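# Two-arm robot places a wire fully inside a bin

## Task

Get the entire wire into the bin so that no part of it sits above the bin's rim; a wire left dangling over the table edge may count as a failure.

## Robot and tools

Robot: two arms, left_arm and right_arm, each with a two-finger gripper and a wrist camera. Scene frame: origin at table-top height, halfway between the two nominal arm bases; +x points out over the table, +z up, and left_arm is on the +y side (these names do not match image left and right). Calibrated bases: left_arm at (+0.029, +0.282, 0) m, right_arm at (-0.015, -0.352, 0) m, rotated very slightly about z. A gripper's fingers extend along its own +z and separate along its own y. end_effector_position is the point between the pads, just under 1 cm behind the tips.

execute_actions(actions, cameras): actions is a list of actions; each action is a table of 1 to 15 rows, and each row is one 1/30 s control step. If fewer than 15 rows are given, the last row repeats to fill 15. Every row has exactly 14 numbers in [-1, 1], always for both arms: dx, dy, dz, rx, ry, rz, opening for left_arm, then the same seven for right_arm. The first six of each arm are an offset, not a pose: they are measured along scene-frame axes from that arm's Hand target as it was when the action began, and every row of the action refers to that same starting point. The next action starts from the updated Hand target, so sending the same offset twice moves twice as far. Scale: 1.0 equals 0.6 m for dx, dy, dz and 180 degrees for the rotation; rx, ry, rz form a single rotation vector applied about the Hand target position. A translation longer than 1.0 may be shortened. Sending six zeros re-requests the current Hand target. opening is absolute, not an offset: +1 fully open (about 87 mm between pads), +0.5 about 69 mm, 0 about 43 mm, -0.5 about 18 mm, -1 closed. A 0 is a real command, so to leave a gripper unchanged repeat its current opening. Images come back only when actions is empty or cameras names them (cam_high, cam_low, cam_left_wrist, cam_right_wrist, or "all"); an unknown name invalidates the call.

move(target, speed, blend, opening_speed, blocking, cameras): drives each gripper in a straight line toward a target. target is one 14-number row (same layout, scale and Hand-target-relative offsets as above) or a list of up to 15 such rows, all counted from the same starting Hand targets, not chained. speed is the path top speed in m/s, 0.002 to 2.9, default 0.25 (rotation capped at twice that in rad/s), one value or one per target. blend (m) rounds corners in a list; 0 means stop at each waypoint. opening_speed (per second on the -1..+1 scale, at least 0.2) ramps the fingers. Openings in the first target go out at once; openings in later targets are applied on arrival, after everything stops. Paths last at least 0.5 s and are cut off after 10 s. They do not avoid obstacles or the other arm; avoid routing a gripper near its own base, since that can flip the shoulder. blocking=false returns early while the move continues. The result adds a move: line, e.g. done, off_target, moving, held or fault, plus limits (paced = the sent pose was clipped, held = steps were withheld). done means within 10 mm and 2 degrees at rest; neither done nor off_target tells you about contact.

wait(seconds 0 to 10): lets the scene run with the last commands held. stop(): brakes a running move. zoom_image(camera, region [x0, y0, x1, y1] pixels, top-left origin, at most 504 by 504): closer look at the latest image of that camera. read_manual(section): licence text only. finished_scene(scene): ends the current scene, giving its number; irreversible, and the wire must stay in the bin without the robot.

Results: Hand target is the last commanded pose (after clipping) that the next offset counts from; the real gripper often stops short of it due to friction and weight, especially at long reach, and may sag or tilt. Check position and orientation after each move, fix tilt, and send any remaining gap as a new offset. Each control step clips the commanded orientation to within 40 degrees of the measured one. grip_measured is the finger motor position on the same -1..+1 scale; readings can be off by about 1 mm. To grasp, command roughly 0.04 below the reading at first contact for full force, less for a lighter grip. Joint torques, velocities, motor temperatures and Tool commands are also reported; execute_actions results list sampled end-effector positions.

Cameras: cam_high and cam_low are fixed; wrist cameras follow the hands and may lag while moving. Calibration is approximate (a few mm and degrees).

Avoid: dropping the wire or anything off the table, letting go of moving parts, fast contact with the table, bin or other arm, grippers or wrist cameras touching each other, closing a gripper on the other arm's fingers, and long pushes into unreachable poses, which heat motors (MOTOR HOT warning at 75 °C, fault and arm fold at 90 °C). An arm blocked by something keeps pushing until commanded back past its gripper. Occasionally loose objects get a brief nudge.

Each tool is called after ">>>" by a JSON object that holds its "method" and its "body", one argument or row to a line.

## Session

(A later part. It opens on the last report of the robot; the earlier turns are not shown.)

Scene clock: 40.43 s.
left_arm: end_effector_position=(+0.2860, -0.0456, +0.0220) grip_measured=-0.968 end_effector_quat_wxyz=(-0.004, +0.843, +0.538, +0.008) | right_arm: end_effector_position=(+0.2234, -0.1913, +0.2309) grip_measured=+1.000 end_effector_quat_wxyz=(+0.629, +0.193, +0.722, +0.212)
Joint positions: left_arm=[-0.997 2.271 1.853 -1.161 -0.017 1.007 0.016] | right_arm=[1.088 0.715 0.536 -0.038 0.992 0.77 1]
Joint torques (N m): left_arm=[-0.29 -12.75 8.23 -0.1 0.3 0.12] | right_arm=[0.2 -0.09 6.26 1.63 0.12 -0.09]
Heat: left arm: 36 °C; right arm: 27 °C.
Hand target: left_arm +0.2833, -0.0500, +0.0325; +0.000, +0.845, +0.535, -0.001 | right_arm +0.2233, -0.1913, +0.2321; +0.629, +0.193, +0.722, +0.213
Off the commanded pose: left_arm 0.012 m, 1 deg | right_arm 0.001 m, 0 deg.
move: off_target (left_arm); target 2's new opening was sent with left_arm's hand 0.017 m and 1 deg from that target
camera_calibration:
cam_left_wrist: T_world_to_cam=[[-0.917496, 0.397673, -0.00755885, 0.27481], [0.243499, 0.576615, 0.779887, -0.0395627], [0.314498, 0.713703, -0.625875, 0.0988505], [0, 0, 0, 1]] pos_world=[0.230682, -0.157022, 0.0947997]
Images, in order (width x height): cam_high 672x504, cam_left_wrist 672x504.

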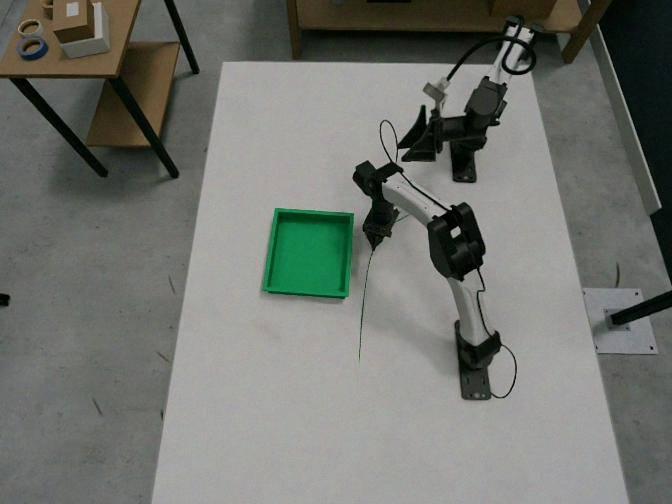

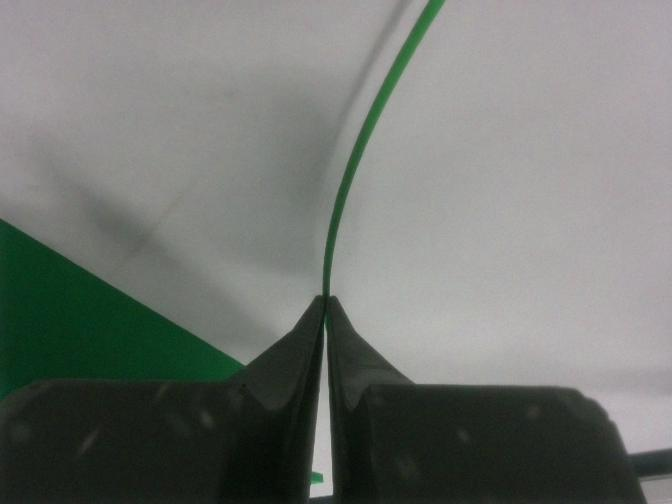

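>>> {"method": "move", "body": {
  "target": [0.05,0.0,0.43,0,0,0.0,-1,0,0,0,0,0,0,1],
  "speed": 0.15,
  "cameras": ["cam_low","cam_right_wrist","cam_high"]
}}

>>> {"method": "zoom_image", "body": {
  "camera": "cam_low",
  "region": [270, 180, 480, 390]
}}

Scene clock: 44.27 s.
left_arm: end_effector_position=(+0.3276, -0.0698, +0.2296) grip_measured=-0.968 end_effector_quat_wxyz=(+0.186, +0.845, +0.498, +0.053) | right_arm: end_effector_position=(+0.2247, -0.1759, +0.2799) grip_measured=+1.000 end_effector_quat_wxyz=(+0.635, +0.232, +0.668, +0.311)
Joint positions: left_arm=[-0.979 2.176 2.496 -1.511 -0.082 1.114 0.016] | right_arm=[1.088 0.7 0.56 0.141 0.946 0.788 1]
Joint torques (N m): left_arm=[0.62 -21.04 10.55 0.18 0.34 0.04] | right_arm=[-0.53 0.61 3.6 0.18 0.38 -0.64]
Motor temperatures (°C): left_arm=[19 38 29 23 20 18 20] | right_arm=[21 23 28 24 20 20 20]
Heat: left arm: 38 °C; right arm: 28 °C.
Hand target: left_arm +0.3132, -0.0499, +0.2906; +0.000, +0.845, +0.535, -0.001 | right_arm +0.2232, -0.1913, +0.2321; +0.629, +0.193, +0.722, +0.213
Off the commanded pose: left_arm 0.066 m, 23 deg | right_arm 0.050 m, 14 deg.
joint sent to its limit (left arm) — joint 4 (wrist pitch), lower limit. The joint targets are off in position and orientation.
move: off_target (left_arm, right_arm)
camera_calibration:
cam_right_wrist: T_world_to_cam=[[0.0867399, -0.691029, -0.717603, 0.0577446], [-0.818409, 0.361299, -0.446844, 0.392816], [0.568052, 0.626052, -0.534205, 0.280885], [0, 0, 0, 1]] pos_world=[0.156918, -0.277869, 0.367015]
Images, in order (width x height): cam_high 672x504, cam_low 672x504, cam_right_wrist 672x504.

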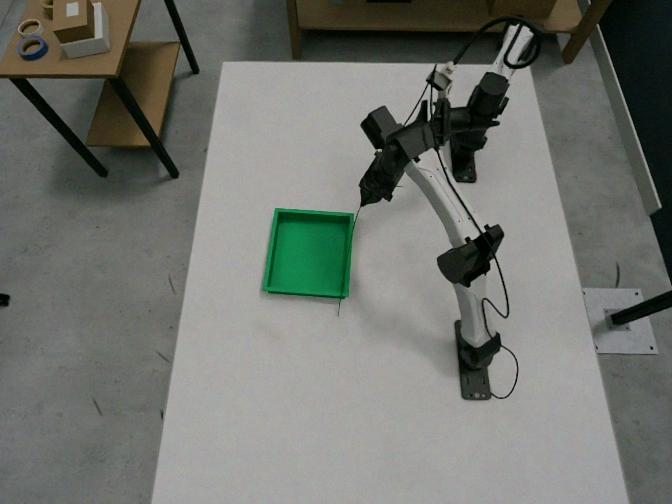

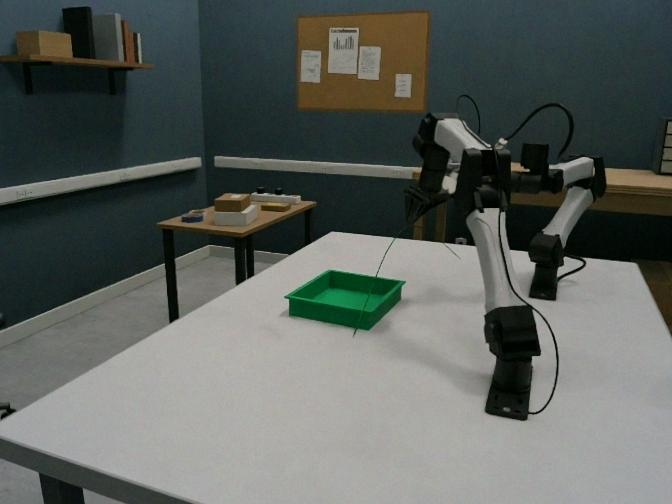

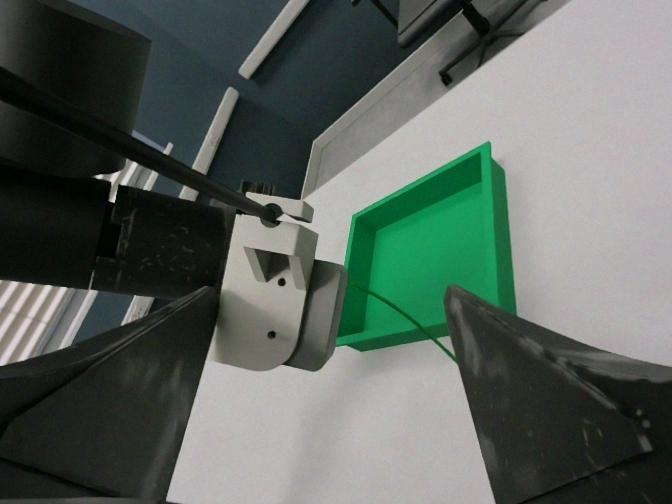

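Scaled by 2.400 from the camera's 672x504 image, which has a finer 960x720 frame.

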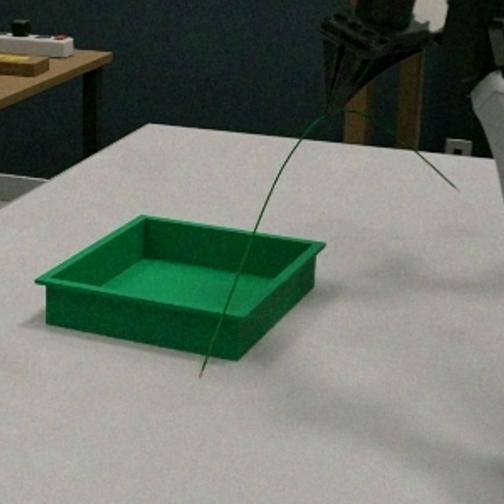

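>>> {"method": "move", "body": {
  "target": [0.07,0.2,-0.17,0,0,0.0,-1,0,0,0,0,0,0,1],
  "speed": 0.15,
  "cameras": ["cam_low","cam_right_wrist","cam_high"]
}}

>>> {"method": "zoom_image", "body": {
  "camera": "cam_low",
  "region": [270, 180, 480, 390]
}}

Scene clock: 46.93 s.
left_arm: end_effector_position=(+0.3708, +0.0574, +0.1774) grip_measured=-0.968 end_effector_quat_wxyz=(+0.062, +0.843, +0.534, +0.029) | right_arm: end_effector_position=(+0.2229, -0.1875, +0.2436) grip_measured=+1.000 end_effector_quat_wxyz=(+0.630, +0.194, +0.716, +0.230)
Joint positions: left_arm=[-0.687 2.054 2.129 -1.51 -0.016 1.325 0.016] | right_arm=[1.088 0.709 0.56 -0.032 0.975 0.765 1]
Joint torques (N m): left_arm=[0.18 -13.57 4.93 -0.24 0.17 0.15] | right_arm=[0.08 0.27 4.33 1.57 0.29 -0.04]
Heat: left arm: 40 °C; right arm: 28 °C.
Hand target: left_arm +0.3553, +0.0700, +0.1886; +0.000, +0.845, +0.535, -0.001 | right_arm +0.2232, -0.1912, +0.2321; +0.629, +0.193, +0.722, +0.213
Off the commanded pose: left_arm 0.023 m, 8 deg | right_arm 0.012 m, 2 deg.
joint sent to its limit (left arm) — joint 4 (wrist pitch), lower limit. The joint targets are off in orientation, not in position.
move: off_target (left_arm, right_arm)
camera_calibration:
cam_right_wrist: T_world_to_cam=[[0.0115714, -0.812521, -0.582818, -0.0150409], [-0.846094, 0.302674, -0.438763, 0.372485], [0.532908, 0.498196, -0.683967, 0.290228], [0, 0, 0, 1]] pos_world=[0.160667, -0.269553, 0.353173]
Images, in order (width x height): cam_high 672x504, cam_low 672x504, cam_right_wrist 672x504.

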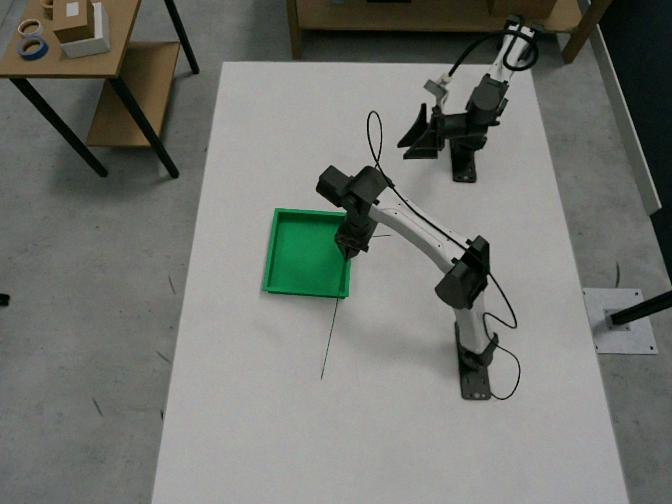

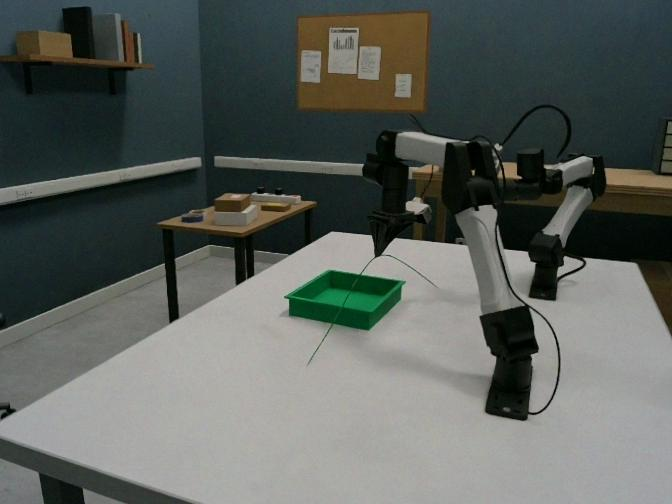

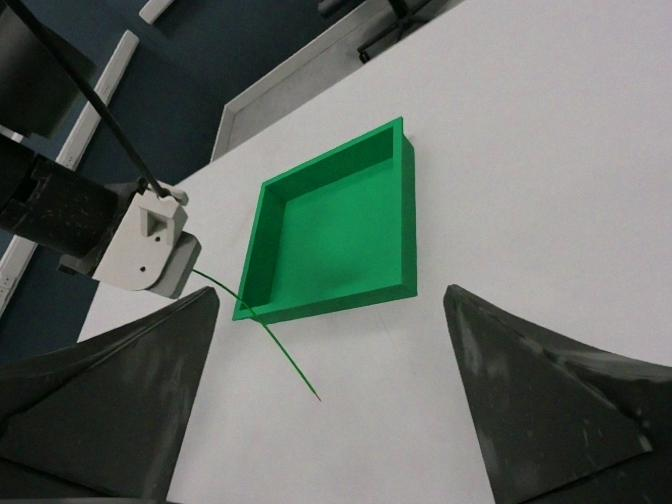

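Scaled by 2.400 from the camera's 672x504 image, which has a finer 960x720 frame.

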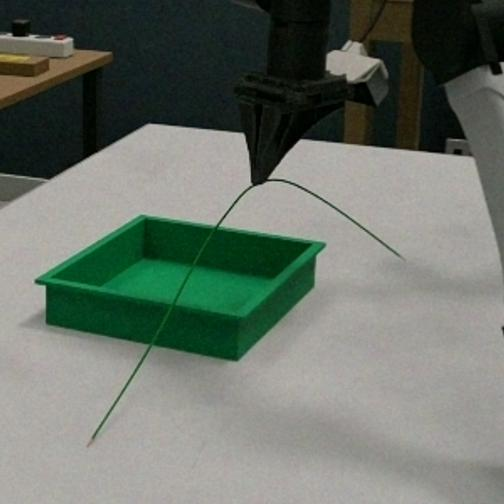

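>>> {"method": "move", "body": {
  "target": [
    [-0.14,-0.07,-0.08,0,0,0.08,-1,0,0,0,0,0,0,1],
    [-0.14,-0.1,-0.29,0,0,0.1,-1,0,0,0,0,0,0,1],
    [-0.14,-0.1,-0.325,0,0,0.1,-1,0,0,0,0,0,0,1],
    [-0.14,-0.1,-0.325,0,0,0.1,-0.5,0,0,0,0,0,0,1],
    [-0.14,-0.1,-0.12,0,0,0.14,-0.3,0,0,0,0,0,0,1]
  ],
  "speed": [0.15,0.12,0.05,0.05,0.15],
  "opening_speed": 0.6,
  "cameras": ["all"]
}}

Scene clock: 55.90 s.
left_arm: end_effector_position=(+0.2696, +0.0090, +0.0946) grip_measured=-0.300 end_effector_quat_wxyz=(-0.020, +0.713, +0.701, +0.005) | right_arm: end_effector_position=(+0.2229, -0.1875, +0.2436) grip_measured=+1.000 end_effector_quat_wxyz=(+0.630, +0.194, +0.716, +0.230)
Joint positions: left_arm=[-0.921 2.099 1.862 -1.375 -0.005 0.666 0.35] | right_arm=[1.088 0.709 0.56 -0.032 0.975 0.765 1]
Joint torques (N m): left_arm=[0.66 -14.43 8.18 -0.13 0.15 -0.02] | right_arm=[0.06 0.35 4.34 1.58 0.29 -0.04]
Motor temperatures (°C): left_arm=[19 43 29 23 20 18 20] | right_arm=[21 23 28 24 20 20 20]
Heat: left arm: 43 °C; right arm: 28 °C.
Hand target: left_arm +0.2713, +0.0100, +0.1166; +0.000, +0.707, +0.707, -0.001 | right_arm +0.2232, -0.1912, +0.2321; +0.629, +0.193, +0.722, +0.213
Off the commanded pose: left_arm 0.022 m, 3 deg | right_arm 0.012 m, 2 deg.
move: off_target (left_arm, right_arm); target 4's new opening was sent with left_arm's hand 0.015 m and 1 deg from that target; target 5's new opening was sent with left_arm's hand 0.022 m and 3 deg from that target
camera_calibration:
cam_left_wrist: T_world_to_cam=[[-0.999853, -0.00784589, 0.0152587, 0.262279], [0.00724564, 0.613051, 0.79001, -0.0612602], [-0.0155527, 0.790004, -0.612904, 0.197677], [0, 0, 0, 1]] pos_world=[0.265758, -0.116552, 0.165551]
cam_right_wrist: T_world_to_cam=[[0.0115714, -0.812521, -0.582818, -0.0150409], [-0.846094, 0.302674, -0.438763, 0.372485], [0.532908, 0.498196, -0.683967, 0.290228], [0, 0, 0, 1]] pos_world=[0.160667, -0.269553, 0.353173]

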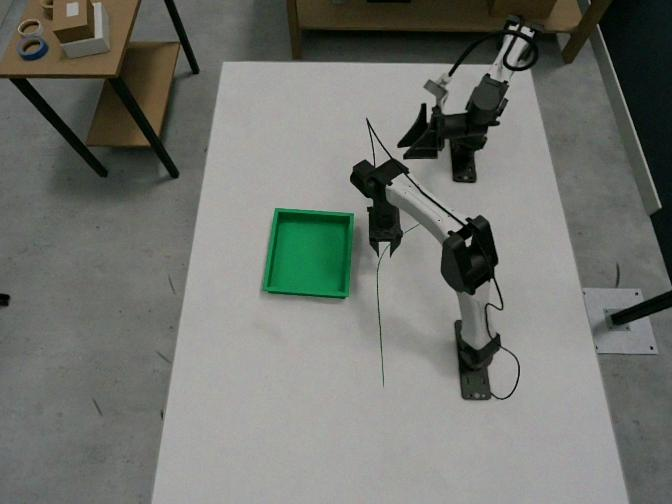

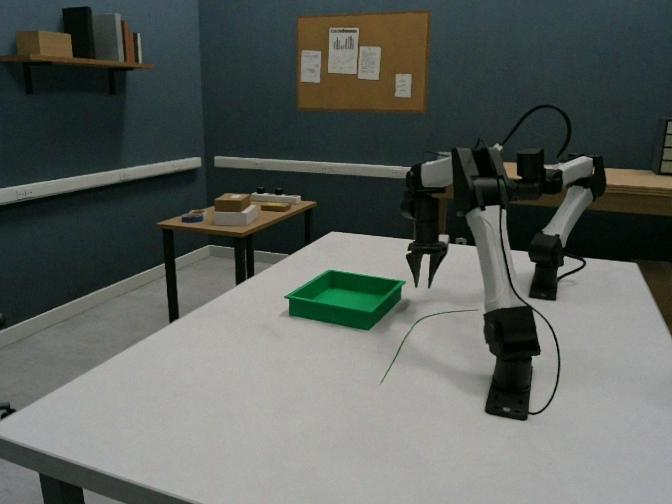

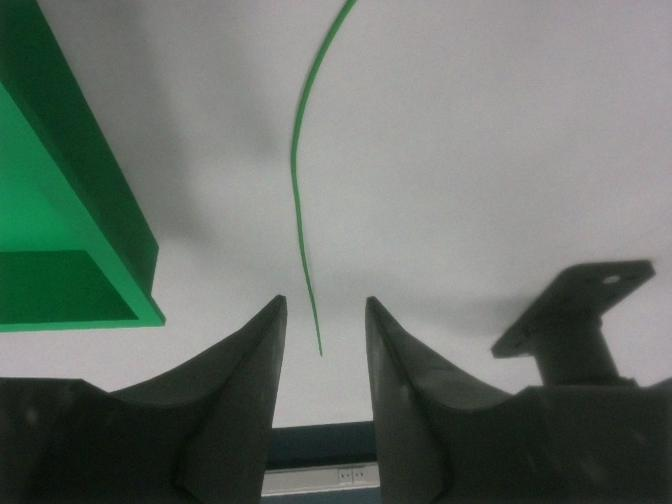

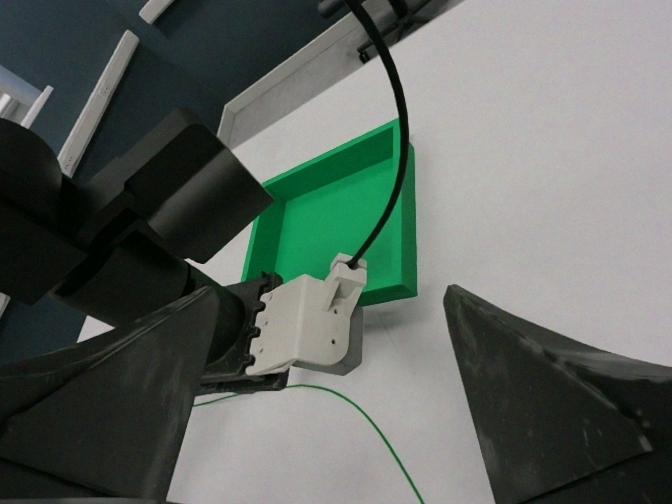

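>>> {"method": "move", "body": {
  "target": [
    [0.0,0.36,-0.03,0,0,0,-0.3,0,0,0,0,0,0,0],
    [0.0,0.36,-0.03,0,0,0,-0.3,-0.072,0.25,-0.18,-0.324,0.37,0.337,-0.2]
  ],
  "speed": 0.2,
  "cameras": ["all"]
}}

Scene clock: 67.40 s.
left_arm: end_effector_position=(+0.2710, +0.2300, +0.0927) grip_measured=-0.300 end_effector_quat_wxyz=(-0.020, +0.703, +0.710, +0.002) | right_arm: end_effector_position=(+0.1842, -0.0471, +0.1297) grip_measured=-0.200 end_effector_quat_wxyz=(+0.015, -0.372, +0.928, -0.005)
Joint positions: left_arm=[-0.381 1.565 1.179 -1.22 -0.019 1.18 0.35] | right_arm=[1.001 2.087 1.994 -1.458 0.025 0.217 0.4]
Joint torques (N m): left_arm=[0.01 -8.69 5.46 0.2 0.33 0.2] | right_arm=[0.88 -7.23 6.63 0.4 -0.16 -0.21]
Heat: left arm: 45 °C; right arm: 29 °C.
Hand target: left_arm +0.2713, +0.2260, +0.0986; +0.000, +0.707, +0.707, -0.001 | right_arm +0.1800, -0.0412, +0.1242; -0.001, -0.383, +0.924, +0.000
Off the commanded pose: left_arm 0.007 m, 2 deg | right_arm 0.009 m, 2 deg.
move: done
camera_calibration:
cam_left_wrist: T_world_to_cam=[[-0.999212, -0.0347219, 0.019223, 0.271083], [-0.00624499, 0.615873, 0.78782, -0.191981], [-0.0391936, 0.78708, -0.615605, 0.0292627], [0, 0, 0, 1]] pos_world=[0.270817, 0.104617, 0.16405]
cam_right_wrist: T_world_to_cam=[[0.683, -0.73017, 0.0190271, -0.164714], [-0.490533, -0.439232, 0.75263, -0.00759902], [-0.541191, -0.52338, -0.658168, 0.309299], [0, 0, 0, 1]] pos_world=[0.276162, 0.0382743, 0.212424]

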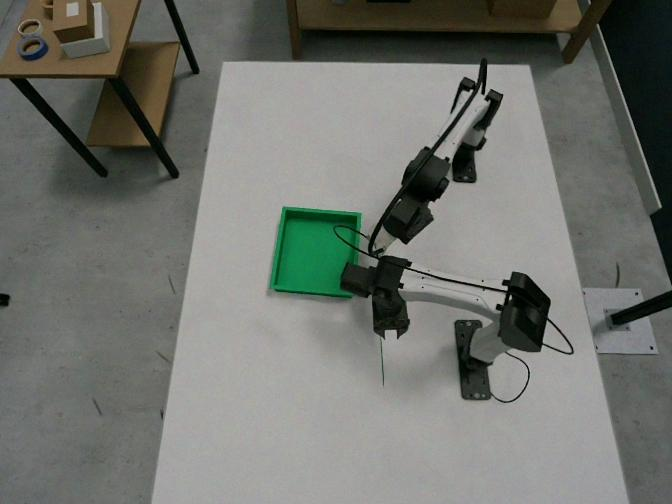

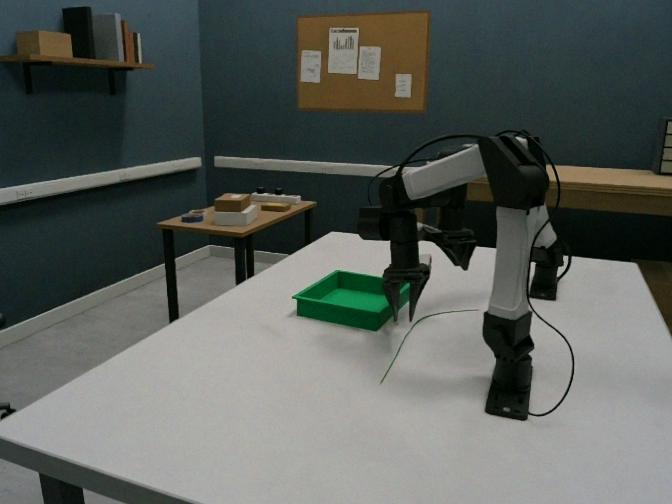

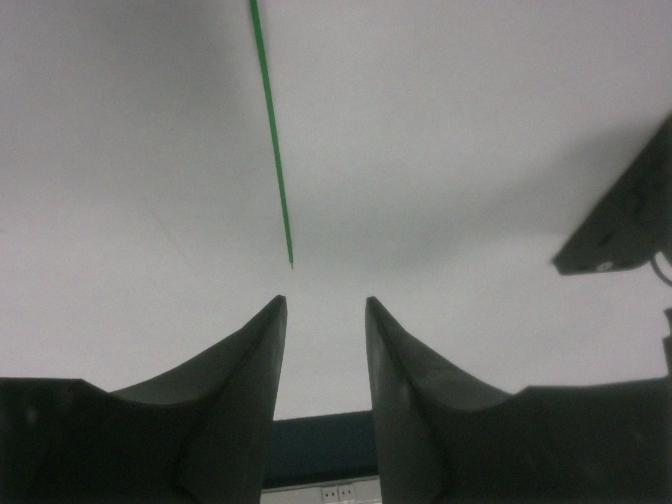

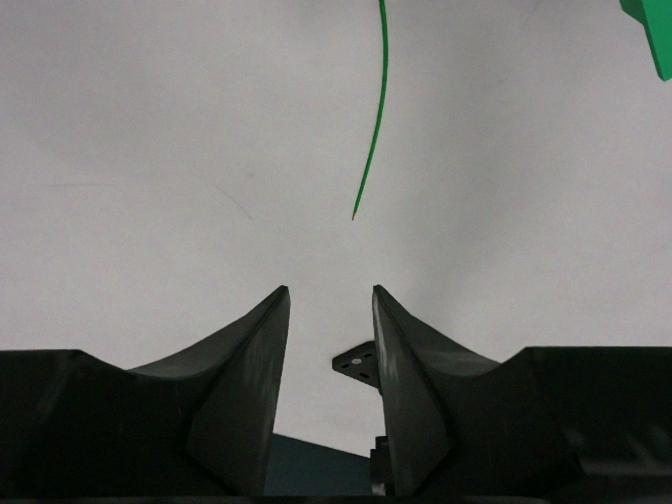

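>>> {"method": "move", "body": {
  "target": [0.03,0.0,-0.114,0,0,0,-0.3,0.022,-0.048,-0.157,0,0,0,-0.2],
  "speed": 0.12,
  "cameras": ["all"]
}}

Scene clock: 70.03 s.
left_arm: end_effector_position=(+0.2918, +0.2273, +0.0350) grip_measured=-0.300 end_effector_quat_wxyz=(+0.002, +0.705, +0.709, +0.011) | right_arm: end_effector_position=(+0.1945, -0.0682, +0.0380) grip_measured=-0.200 end_effector_quat_wxyz=(+0.008, -0.383, +0.924, -0.002)
Joint positions: left_arm=[-0.362 1.654 1.038 -0.942 -0.019 1.203 0.35] | right_arm=[0.945 2.065 1.594 -1.088 0.012 0.139 0.4]
Joint torques (N m): left_arm=[0.42 -5.39 4.72 0.29 0.31 0.19] | right_arm=[-0.35 -8.69 3.6 0.62 -0.04 -0.11]
Heat: left arm: 44 °C; right arm: 29 °C.
Hand target: left_arm +0.2893, +0.2260, +0.0302; +0.000, +0.707, +0.707, -0.001 | right_arm +0.1933, -0.0700, +0.0299; -0.001, -0.383, +0.924, +0.000
Off the commanded pose: left_arm 0.006 m, 1 deg | right_arm 0.008 m, 1 deg.
move: done
camera_calibration:
cam_left_wrist: T_world_to_cam=[[-0.999253, -0.0306028, -0.02362, 0.293429], [-0.0376263, 0.629714, 0.775915, -0.138332], [-0.00887132, 0.776224, -0.630395, -0.00918872], [0, 0, 0, 1]] pos_world=[0.287923, 0.103222, 0.108472]
cam_right_wrist: T_world_to_cam=[[0.699895, -0.714191, 0.00883454, -0.187177], [-0.468615, -0.44983, 0.760298, 0.0518545], [-0.539023, -0.536269, -0.649515, 0.241815], [0, 0, 0, 1]] pos_world=[0.285648, 0.0193233, 0.119291]

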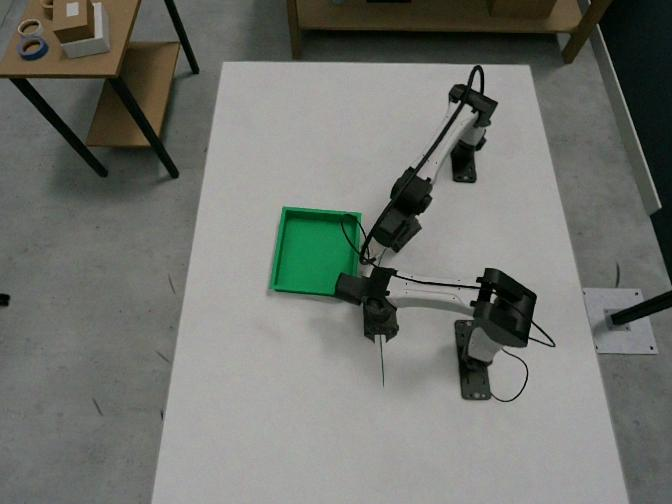

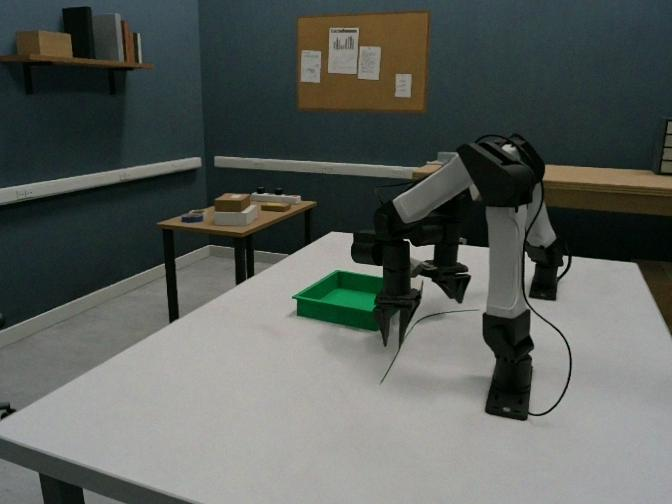

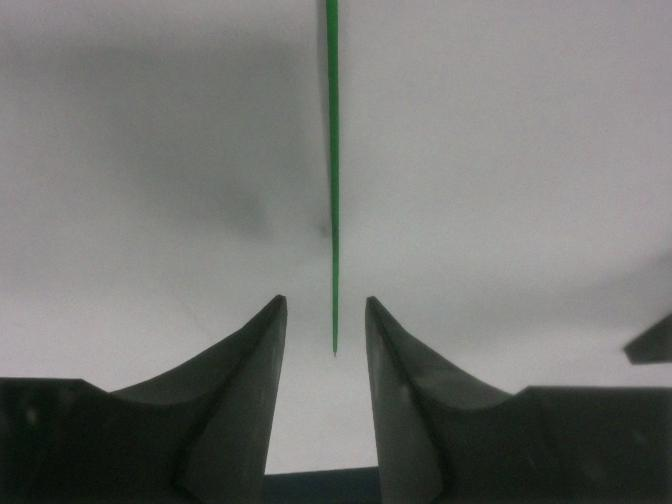

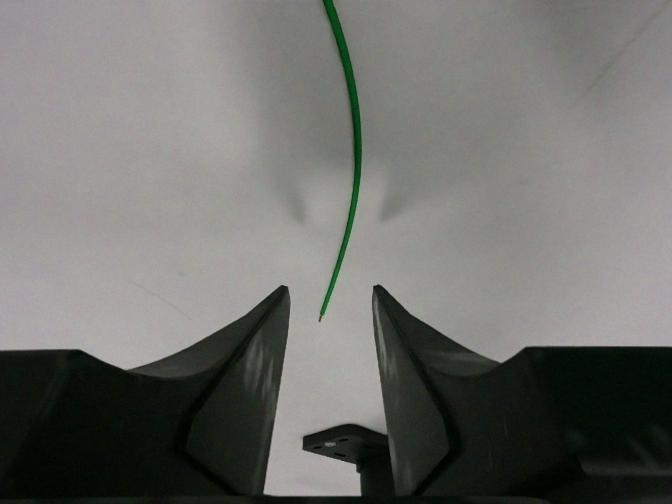

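>>> {"method": "move", "body": {
  "target": [
    [-0.003,0,-0.07,0,0,0,-0.4,0.005,-0.005,-0.07,0,0,0,-0.3],
    [-0.003,0,-0.07,0,0,0,-1,0.005,-0.005,-0.07,0,0,0,-1],
    [-0.003,0,0.0,0,0,0,-1,0.005,-0.005,0.0,0,0,0,-1]
  ],
  "speed": [0.04,0.05,0.08],
  "opening_speed": 0.8,
  "cameras": ["cam_left_wrist","cam_right_wrist"]
}}

Scene clock: 73.90 s.
left_arm: end_effector_position=(+0.2891, +0.2287, +0.0153) grip_measured=-0.967 end_effector_quat_wxyz=(-0.009, +0.704, +0.710, +0.008) | right_arm: end_effector_position=(+0.1931, -0.0745, +0.0189) grip_measured=-0.937 end_effector_quat_wxyz=(-0.007, -0.393, +0.919, -0.003)
Joint positions: left_arm=[-0.362 1.696 0.997 -0.882 -0.021 1.201 0.016] | right_arm=[0.935 2.091 1.549 -1.045 -0.001 0.106 0.031]
Joint torques (N m): left_arm=[0.2 -9.99 7.3 -0.32 0.34 0.21] | right_arm=[-0.46 -10.96 6.52 0.22 0.07 0.12]
Heat: left arm: 43 °C; right arm: 29 °C.
Hand target: left_arm +0.2875, +0.2260, +0.0302; +0.000, +0.707, +0.707, -0.001 | right_arm +0.1962, -0.0730, +0.0299; -0.001, -0.383, +0.924, +0.000
Off the commanded pose: left_arm 0.015 m, 1 deg | right_arm 0.012 m, 2 deg.
move: off_target (left_arm, right_arm); target 2's new opening was sent with left_arm's hand 0.019 m and 2 deg from that target
camera_calibration:
cam_left_wrist: T_world_to_cam=[[-0.999466, -0.0323725, -0.00451355, 0.290526], [-0.0236813, 0.622013, 0.782649, -0.126334], [-0.0225288, 0.782338, -0.622447, -0.020366], [0, 0, 0, 1]] pos_world=[0.28692, 0.10392, 0.08751]
cam_right_wrist: T_world_to_cam=[[0.715585, -0.698525, -0.00076259, -0.192308], [-0.437384, -0.448917, 0.77921, 0.0565743], [-0.544641, -0.557258, -0.626762, 0.224379], [0, 0, 0, 1]] pos_world=[0.284563, 0.0161019, 0.0964022]
Images, in order (width x height): cam_left_wrist 672x504, cam_right_wrist 672x504.

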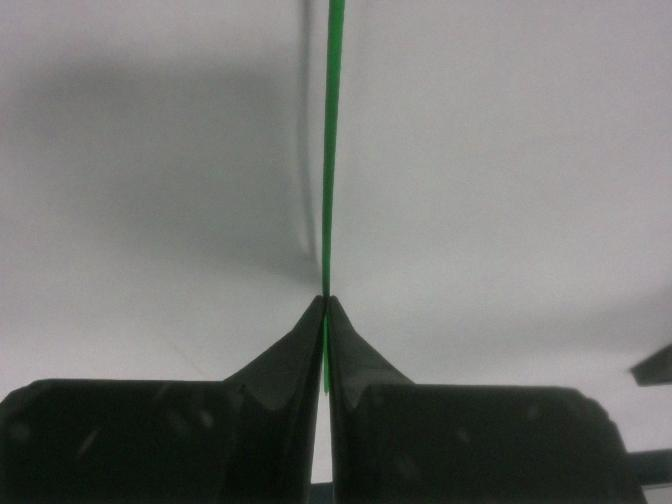

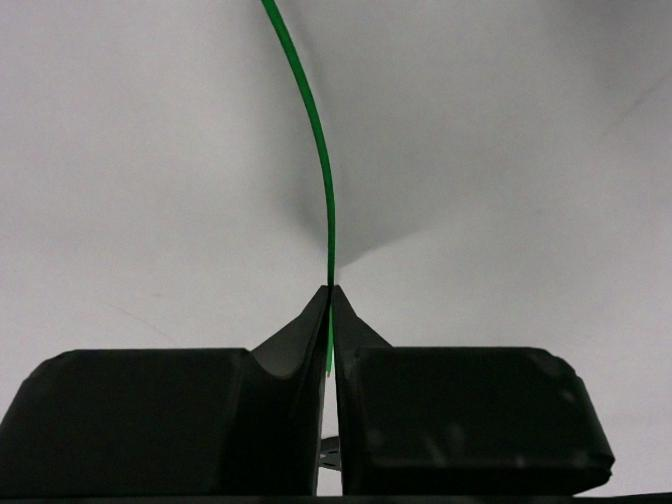

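>>> {"method": "move", "body": {
  "target": [
    [0,0,0.22,0,0,0,-1,0,0,0.22,0,0,0,-1],
    [0.237,-0.268,0.22,0,0,0.667,-1,0.373,-0.02,0.22,0,0,-0.417,-1]
  ],
  "speed": [0.15,0.25],
  "cameras": ["all"],
  "blend": [0.03,0]
}}

>>> {"method": "zoom_image", "body": {
  "camera": "cam_high",
  "region": [240, 160, 440, 360]
}}

>>> {"method": "zoom_image", "body": {
  "camera": "cam_low",
  "region": [260, 180, 480, 350]
}}

Scene clock: 80.90 s.
left_arm: end_effector_position=(+0.4409, +0.0646, +0.1620) grip_measured=-0.967 end_effector_quat_wxyz=(+0.091, -0.263, +0.958, -0.075) | right_arm: end_effector_position=(+0.4174, -0.0876, +0.1677) grip_measured=-0.937 end_effector_quat_wxyz=(+0.121, +0.272, +0.947, +0.118)
Joint positions: left_arm=[-0.412 2.313 2.489 -1.511 0.001 -0.948 0.016] | right_arm=[0.497 2.5 2.841 -1.572 -0.005 1.036 0.031]
Joint torques (N m): left_arm=[-0.29 -10.71 8.28 -0.02 0.07 -0.03] | right_arm=[-0.23 -9.68 6.43 0.99 -0.03 0.05]
Heat: left arm: 43 °C; right arm: 30 °C.
Hand target: left_arm +0.4297, +0.0652, +0.1622; +0.001, -0.259, +0.966, -0.001 | right_arm +0.4201, -0.0851, +0.1619; -0.001, +0.259, +0.966, +0.000
Off the commanded pose: left_arm 0.011 m, 14 deg | right_arm 0.007 m, 20 deg.
elbow stopped short (right arm): the move would have taken joint 3 (elbow) straighter than the controller allows.
joint sent to its limit (left arm) — joint 4 (wrist pitch), lower limit. The joint targets are off in orientation, not in position.
move: off_target (left_arm, right_arm)
camera_calibration:
cam_left_wrist: T_world_to_cam=[[0.511924, -0.837855, 0.189561, -0.208199], [-0.695857, -0.275069, 0.663415, 0.238043], [-0.503703, -0.471525, -0.723842, 0.512328], [0, 0, 0, 1]] pos_world=[0.530287, 0.132613, 0.25239]
cam_right_wrist: T_world_to_cam=[[-0.494686, -0.8186, -0.291855, 0.181704], [-0.748926, 0.231167, 0.621025, 0.248999], [-0.440904, 0.52579, -0.727426, 0.501019], [0, 0, 0, 1]] pos_world=[0.497269, -0.172248, 0.262851]

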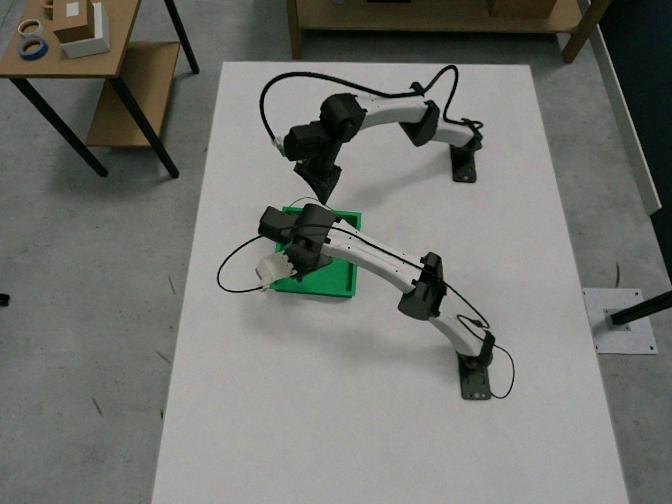

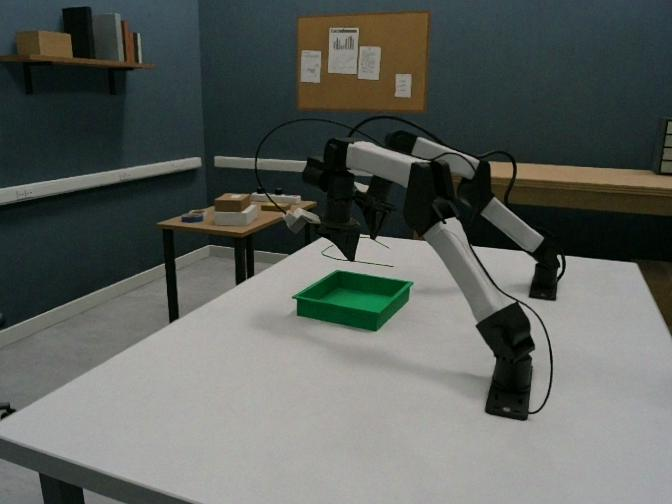

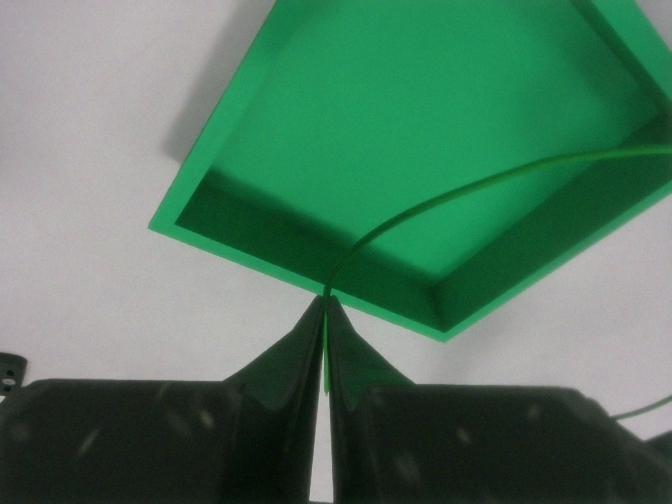

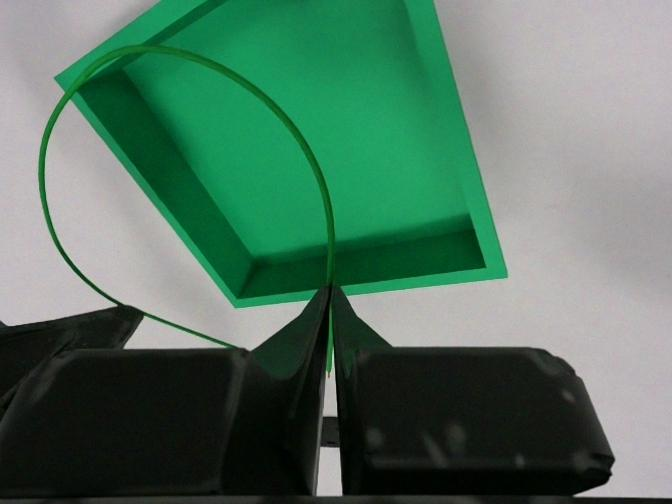

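Scaled by 2.520 from the camera's 672x504 image, which has a finer 960x720 frame.

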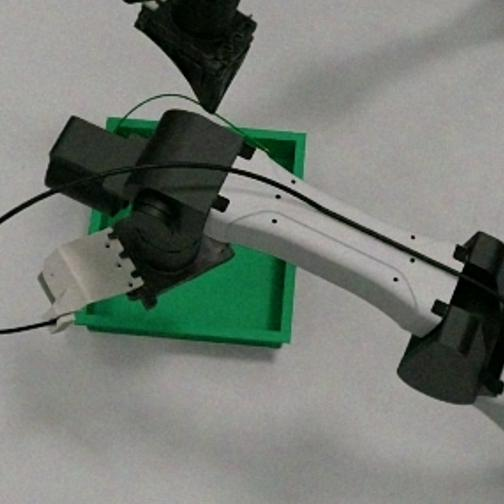

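Scaled by 2.291 from the camera's 672x504 image, which has a finer 960x720 frame.

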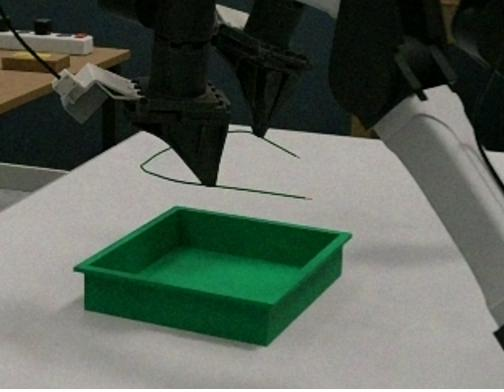

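>>> {"method": "move", "body": {
  "target": [0,0.008,-0.175,0,0,0,-1,0,0.015,-0.175,0,0,0,-1],
  "speed": 0.08,
  "cameras": ["all"]
}}

>>> {"method": "zoom_image", "body": {
  "camera": "cam_high",
  "region": [240, 160, 440, 360]
}}

>>> {"method": "zoom_image", "body": {
  "camera": "cam_low",
  "region": [260, 180, 480, 350]
}}

Scene clock: 86.10 s.
left_arm: end_effector_position=(+0.4300, +0.0695, +0.0643) grip_measured=-0.967 end_effector_quat_wxyz=(+0.005, -0.262, +0.965, -0.005) | right_arm: end_effector_position=(+0.4156, -0.0817, +0.0631) grip_measured=-0.937 end_effector_quat_wxyz=(+0.045, +0.270, +0.961, +0.046)
Joint positions: left_arm=[-0.412 2.447 2.332 -1.442 0.001 -0.942 0.016] | right_arm=[0.509 2.715 2.841 -1.568 -0.005 1.036 0.031]
Joint torques (N m): left_arm=[-0.02 -11.82 5.14 0.33 -0.05 0.15] | right_arm=[0.61 -11.03 6.64 0.79 0.08 -0.04]
Motor temperatures (°C): left_arm=[19 44 30 22 20 18 20] | right_arm=[21 29 30 23 20 20 20]
Heat: left arm: 44 °C; right arm: 30 °C.
Hand target: left_arm +0.4297, +0.0701, +0.0572; +0.001, -0.259, +0.966, +0.000 | right_arm +0.4201, -0.0761, +0.0568; -0.001, +0.259, +0.966, +0.000
Off the commanded pose: left_arm 0.007 m, 1 deg | right_arm 0.010 m, 8 deg.
elbow stopped short (right arm): the move would have taken joint 3 (elbow) straighter than the controller allows.
move: off_target (right_arm)
camera_calibration:
cam_left_wrist: T_world_to_cam=[[0.527221, -0.849701, 0.00679435, -0.174037], [-0.55129, -0.335957, 0.763683, 0.232325], [-0.64662, -0.406376, -0.645555, 0.490302], [0, 0, 0, 1]] pos_world=[0.536873, 0.129419, 0.140276]
cam_right_wrist: T_world_to_cam=[[-0.523183, -0.844363, -0.115458, 0.153649], [-0.626167, 0.288963, 0.724165, 0.258494], [-0.578095, 0.451167, -0.679893, 0.469018], [0, 0, 0, 1]] pos_world=[0.513384, -0.156565, 0.14943]

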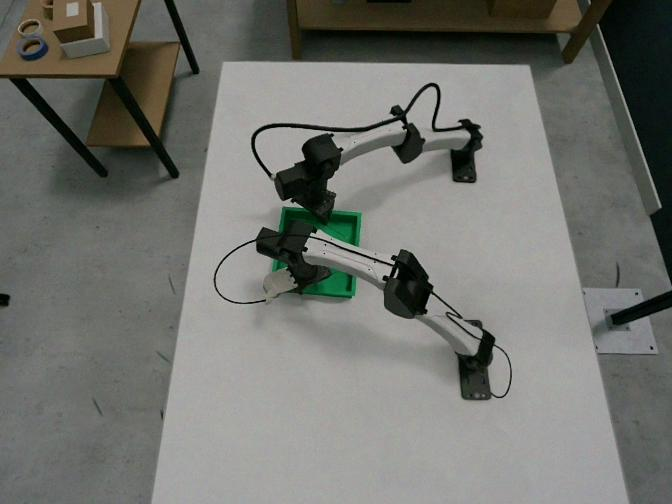

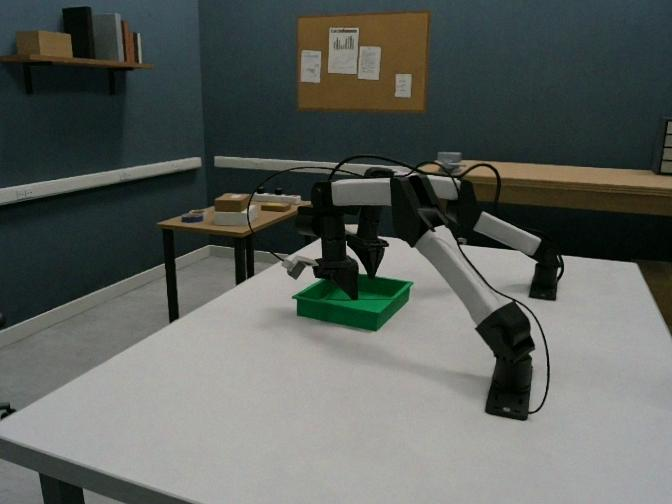

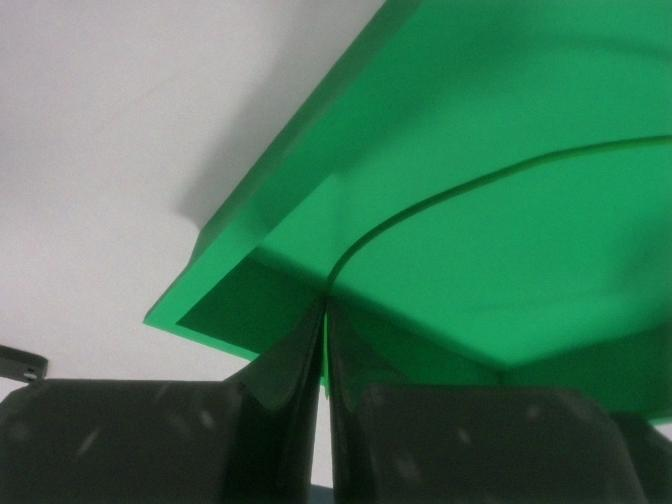

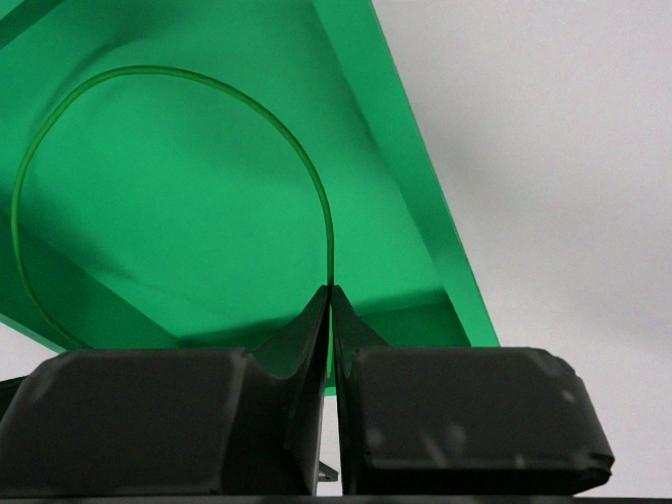

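Scaled by 2.520 from the camera's 672x504 image, which has a finer 960x720 frame.

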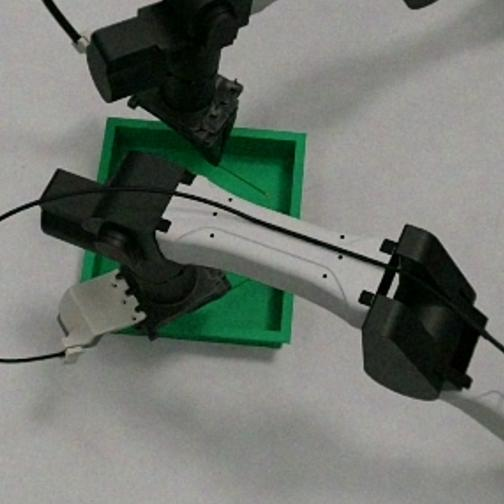

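Scaled by 2.291 from the camera's 672x504 image, which has a finer 960x720 frame.

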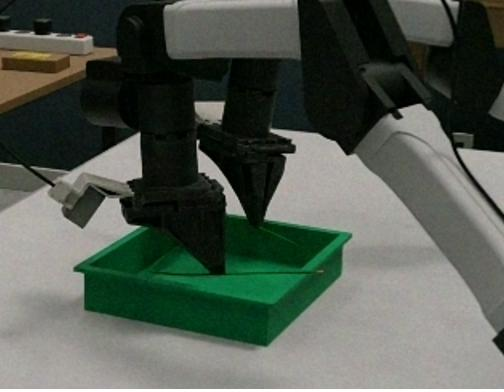

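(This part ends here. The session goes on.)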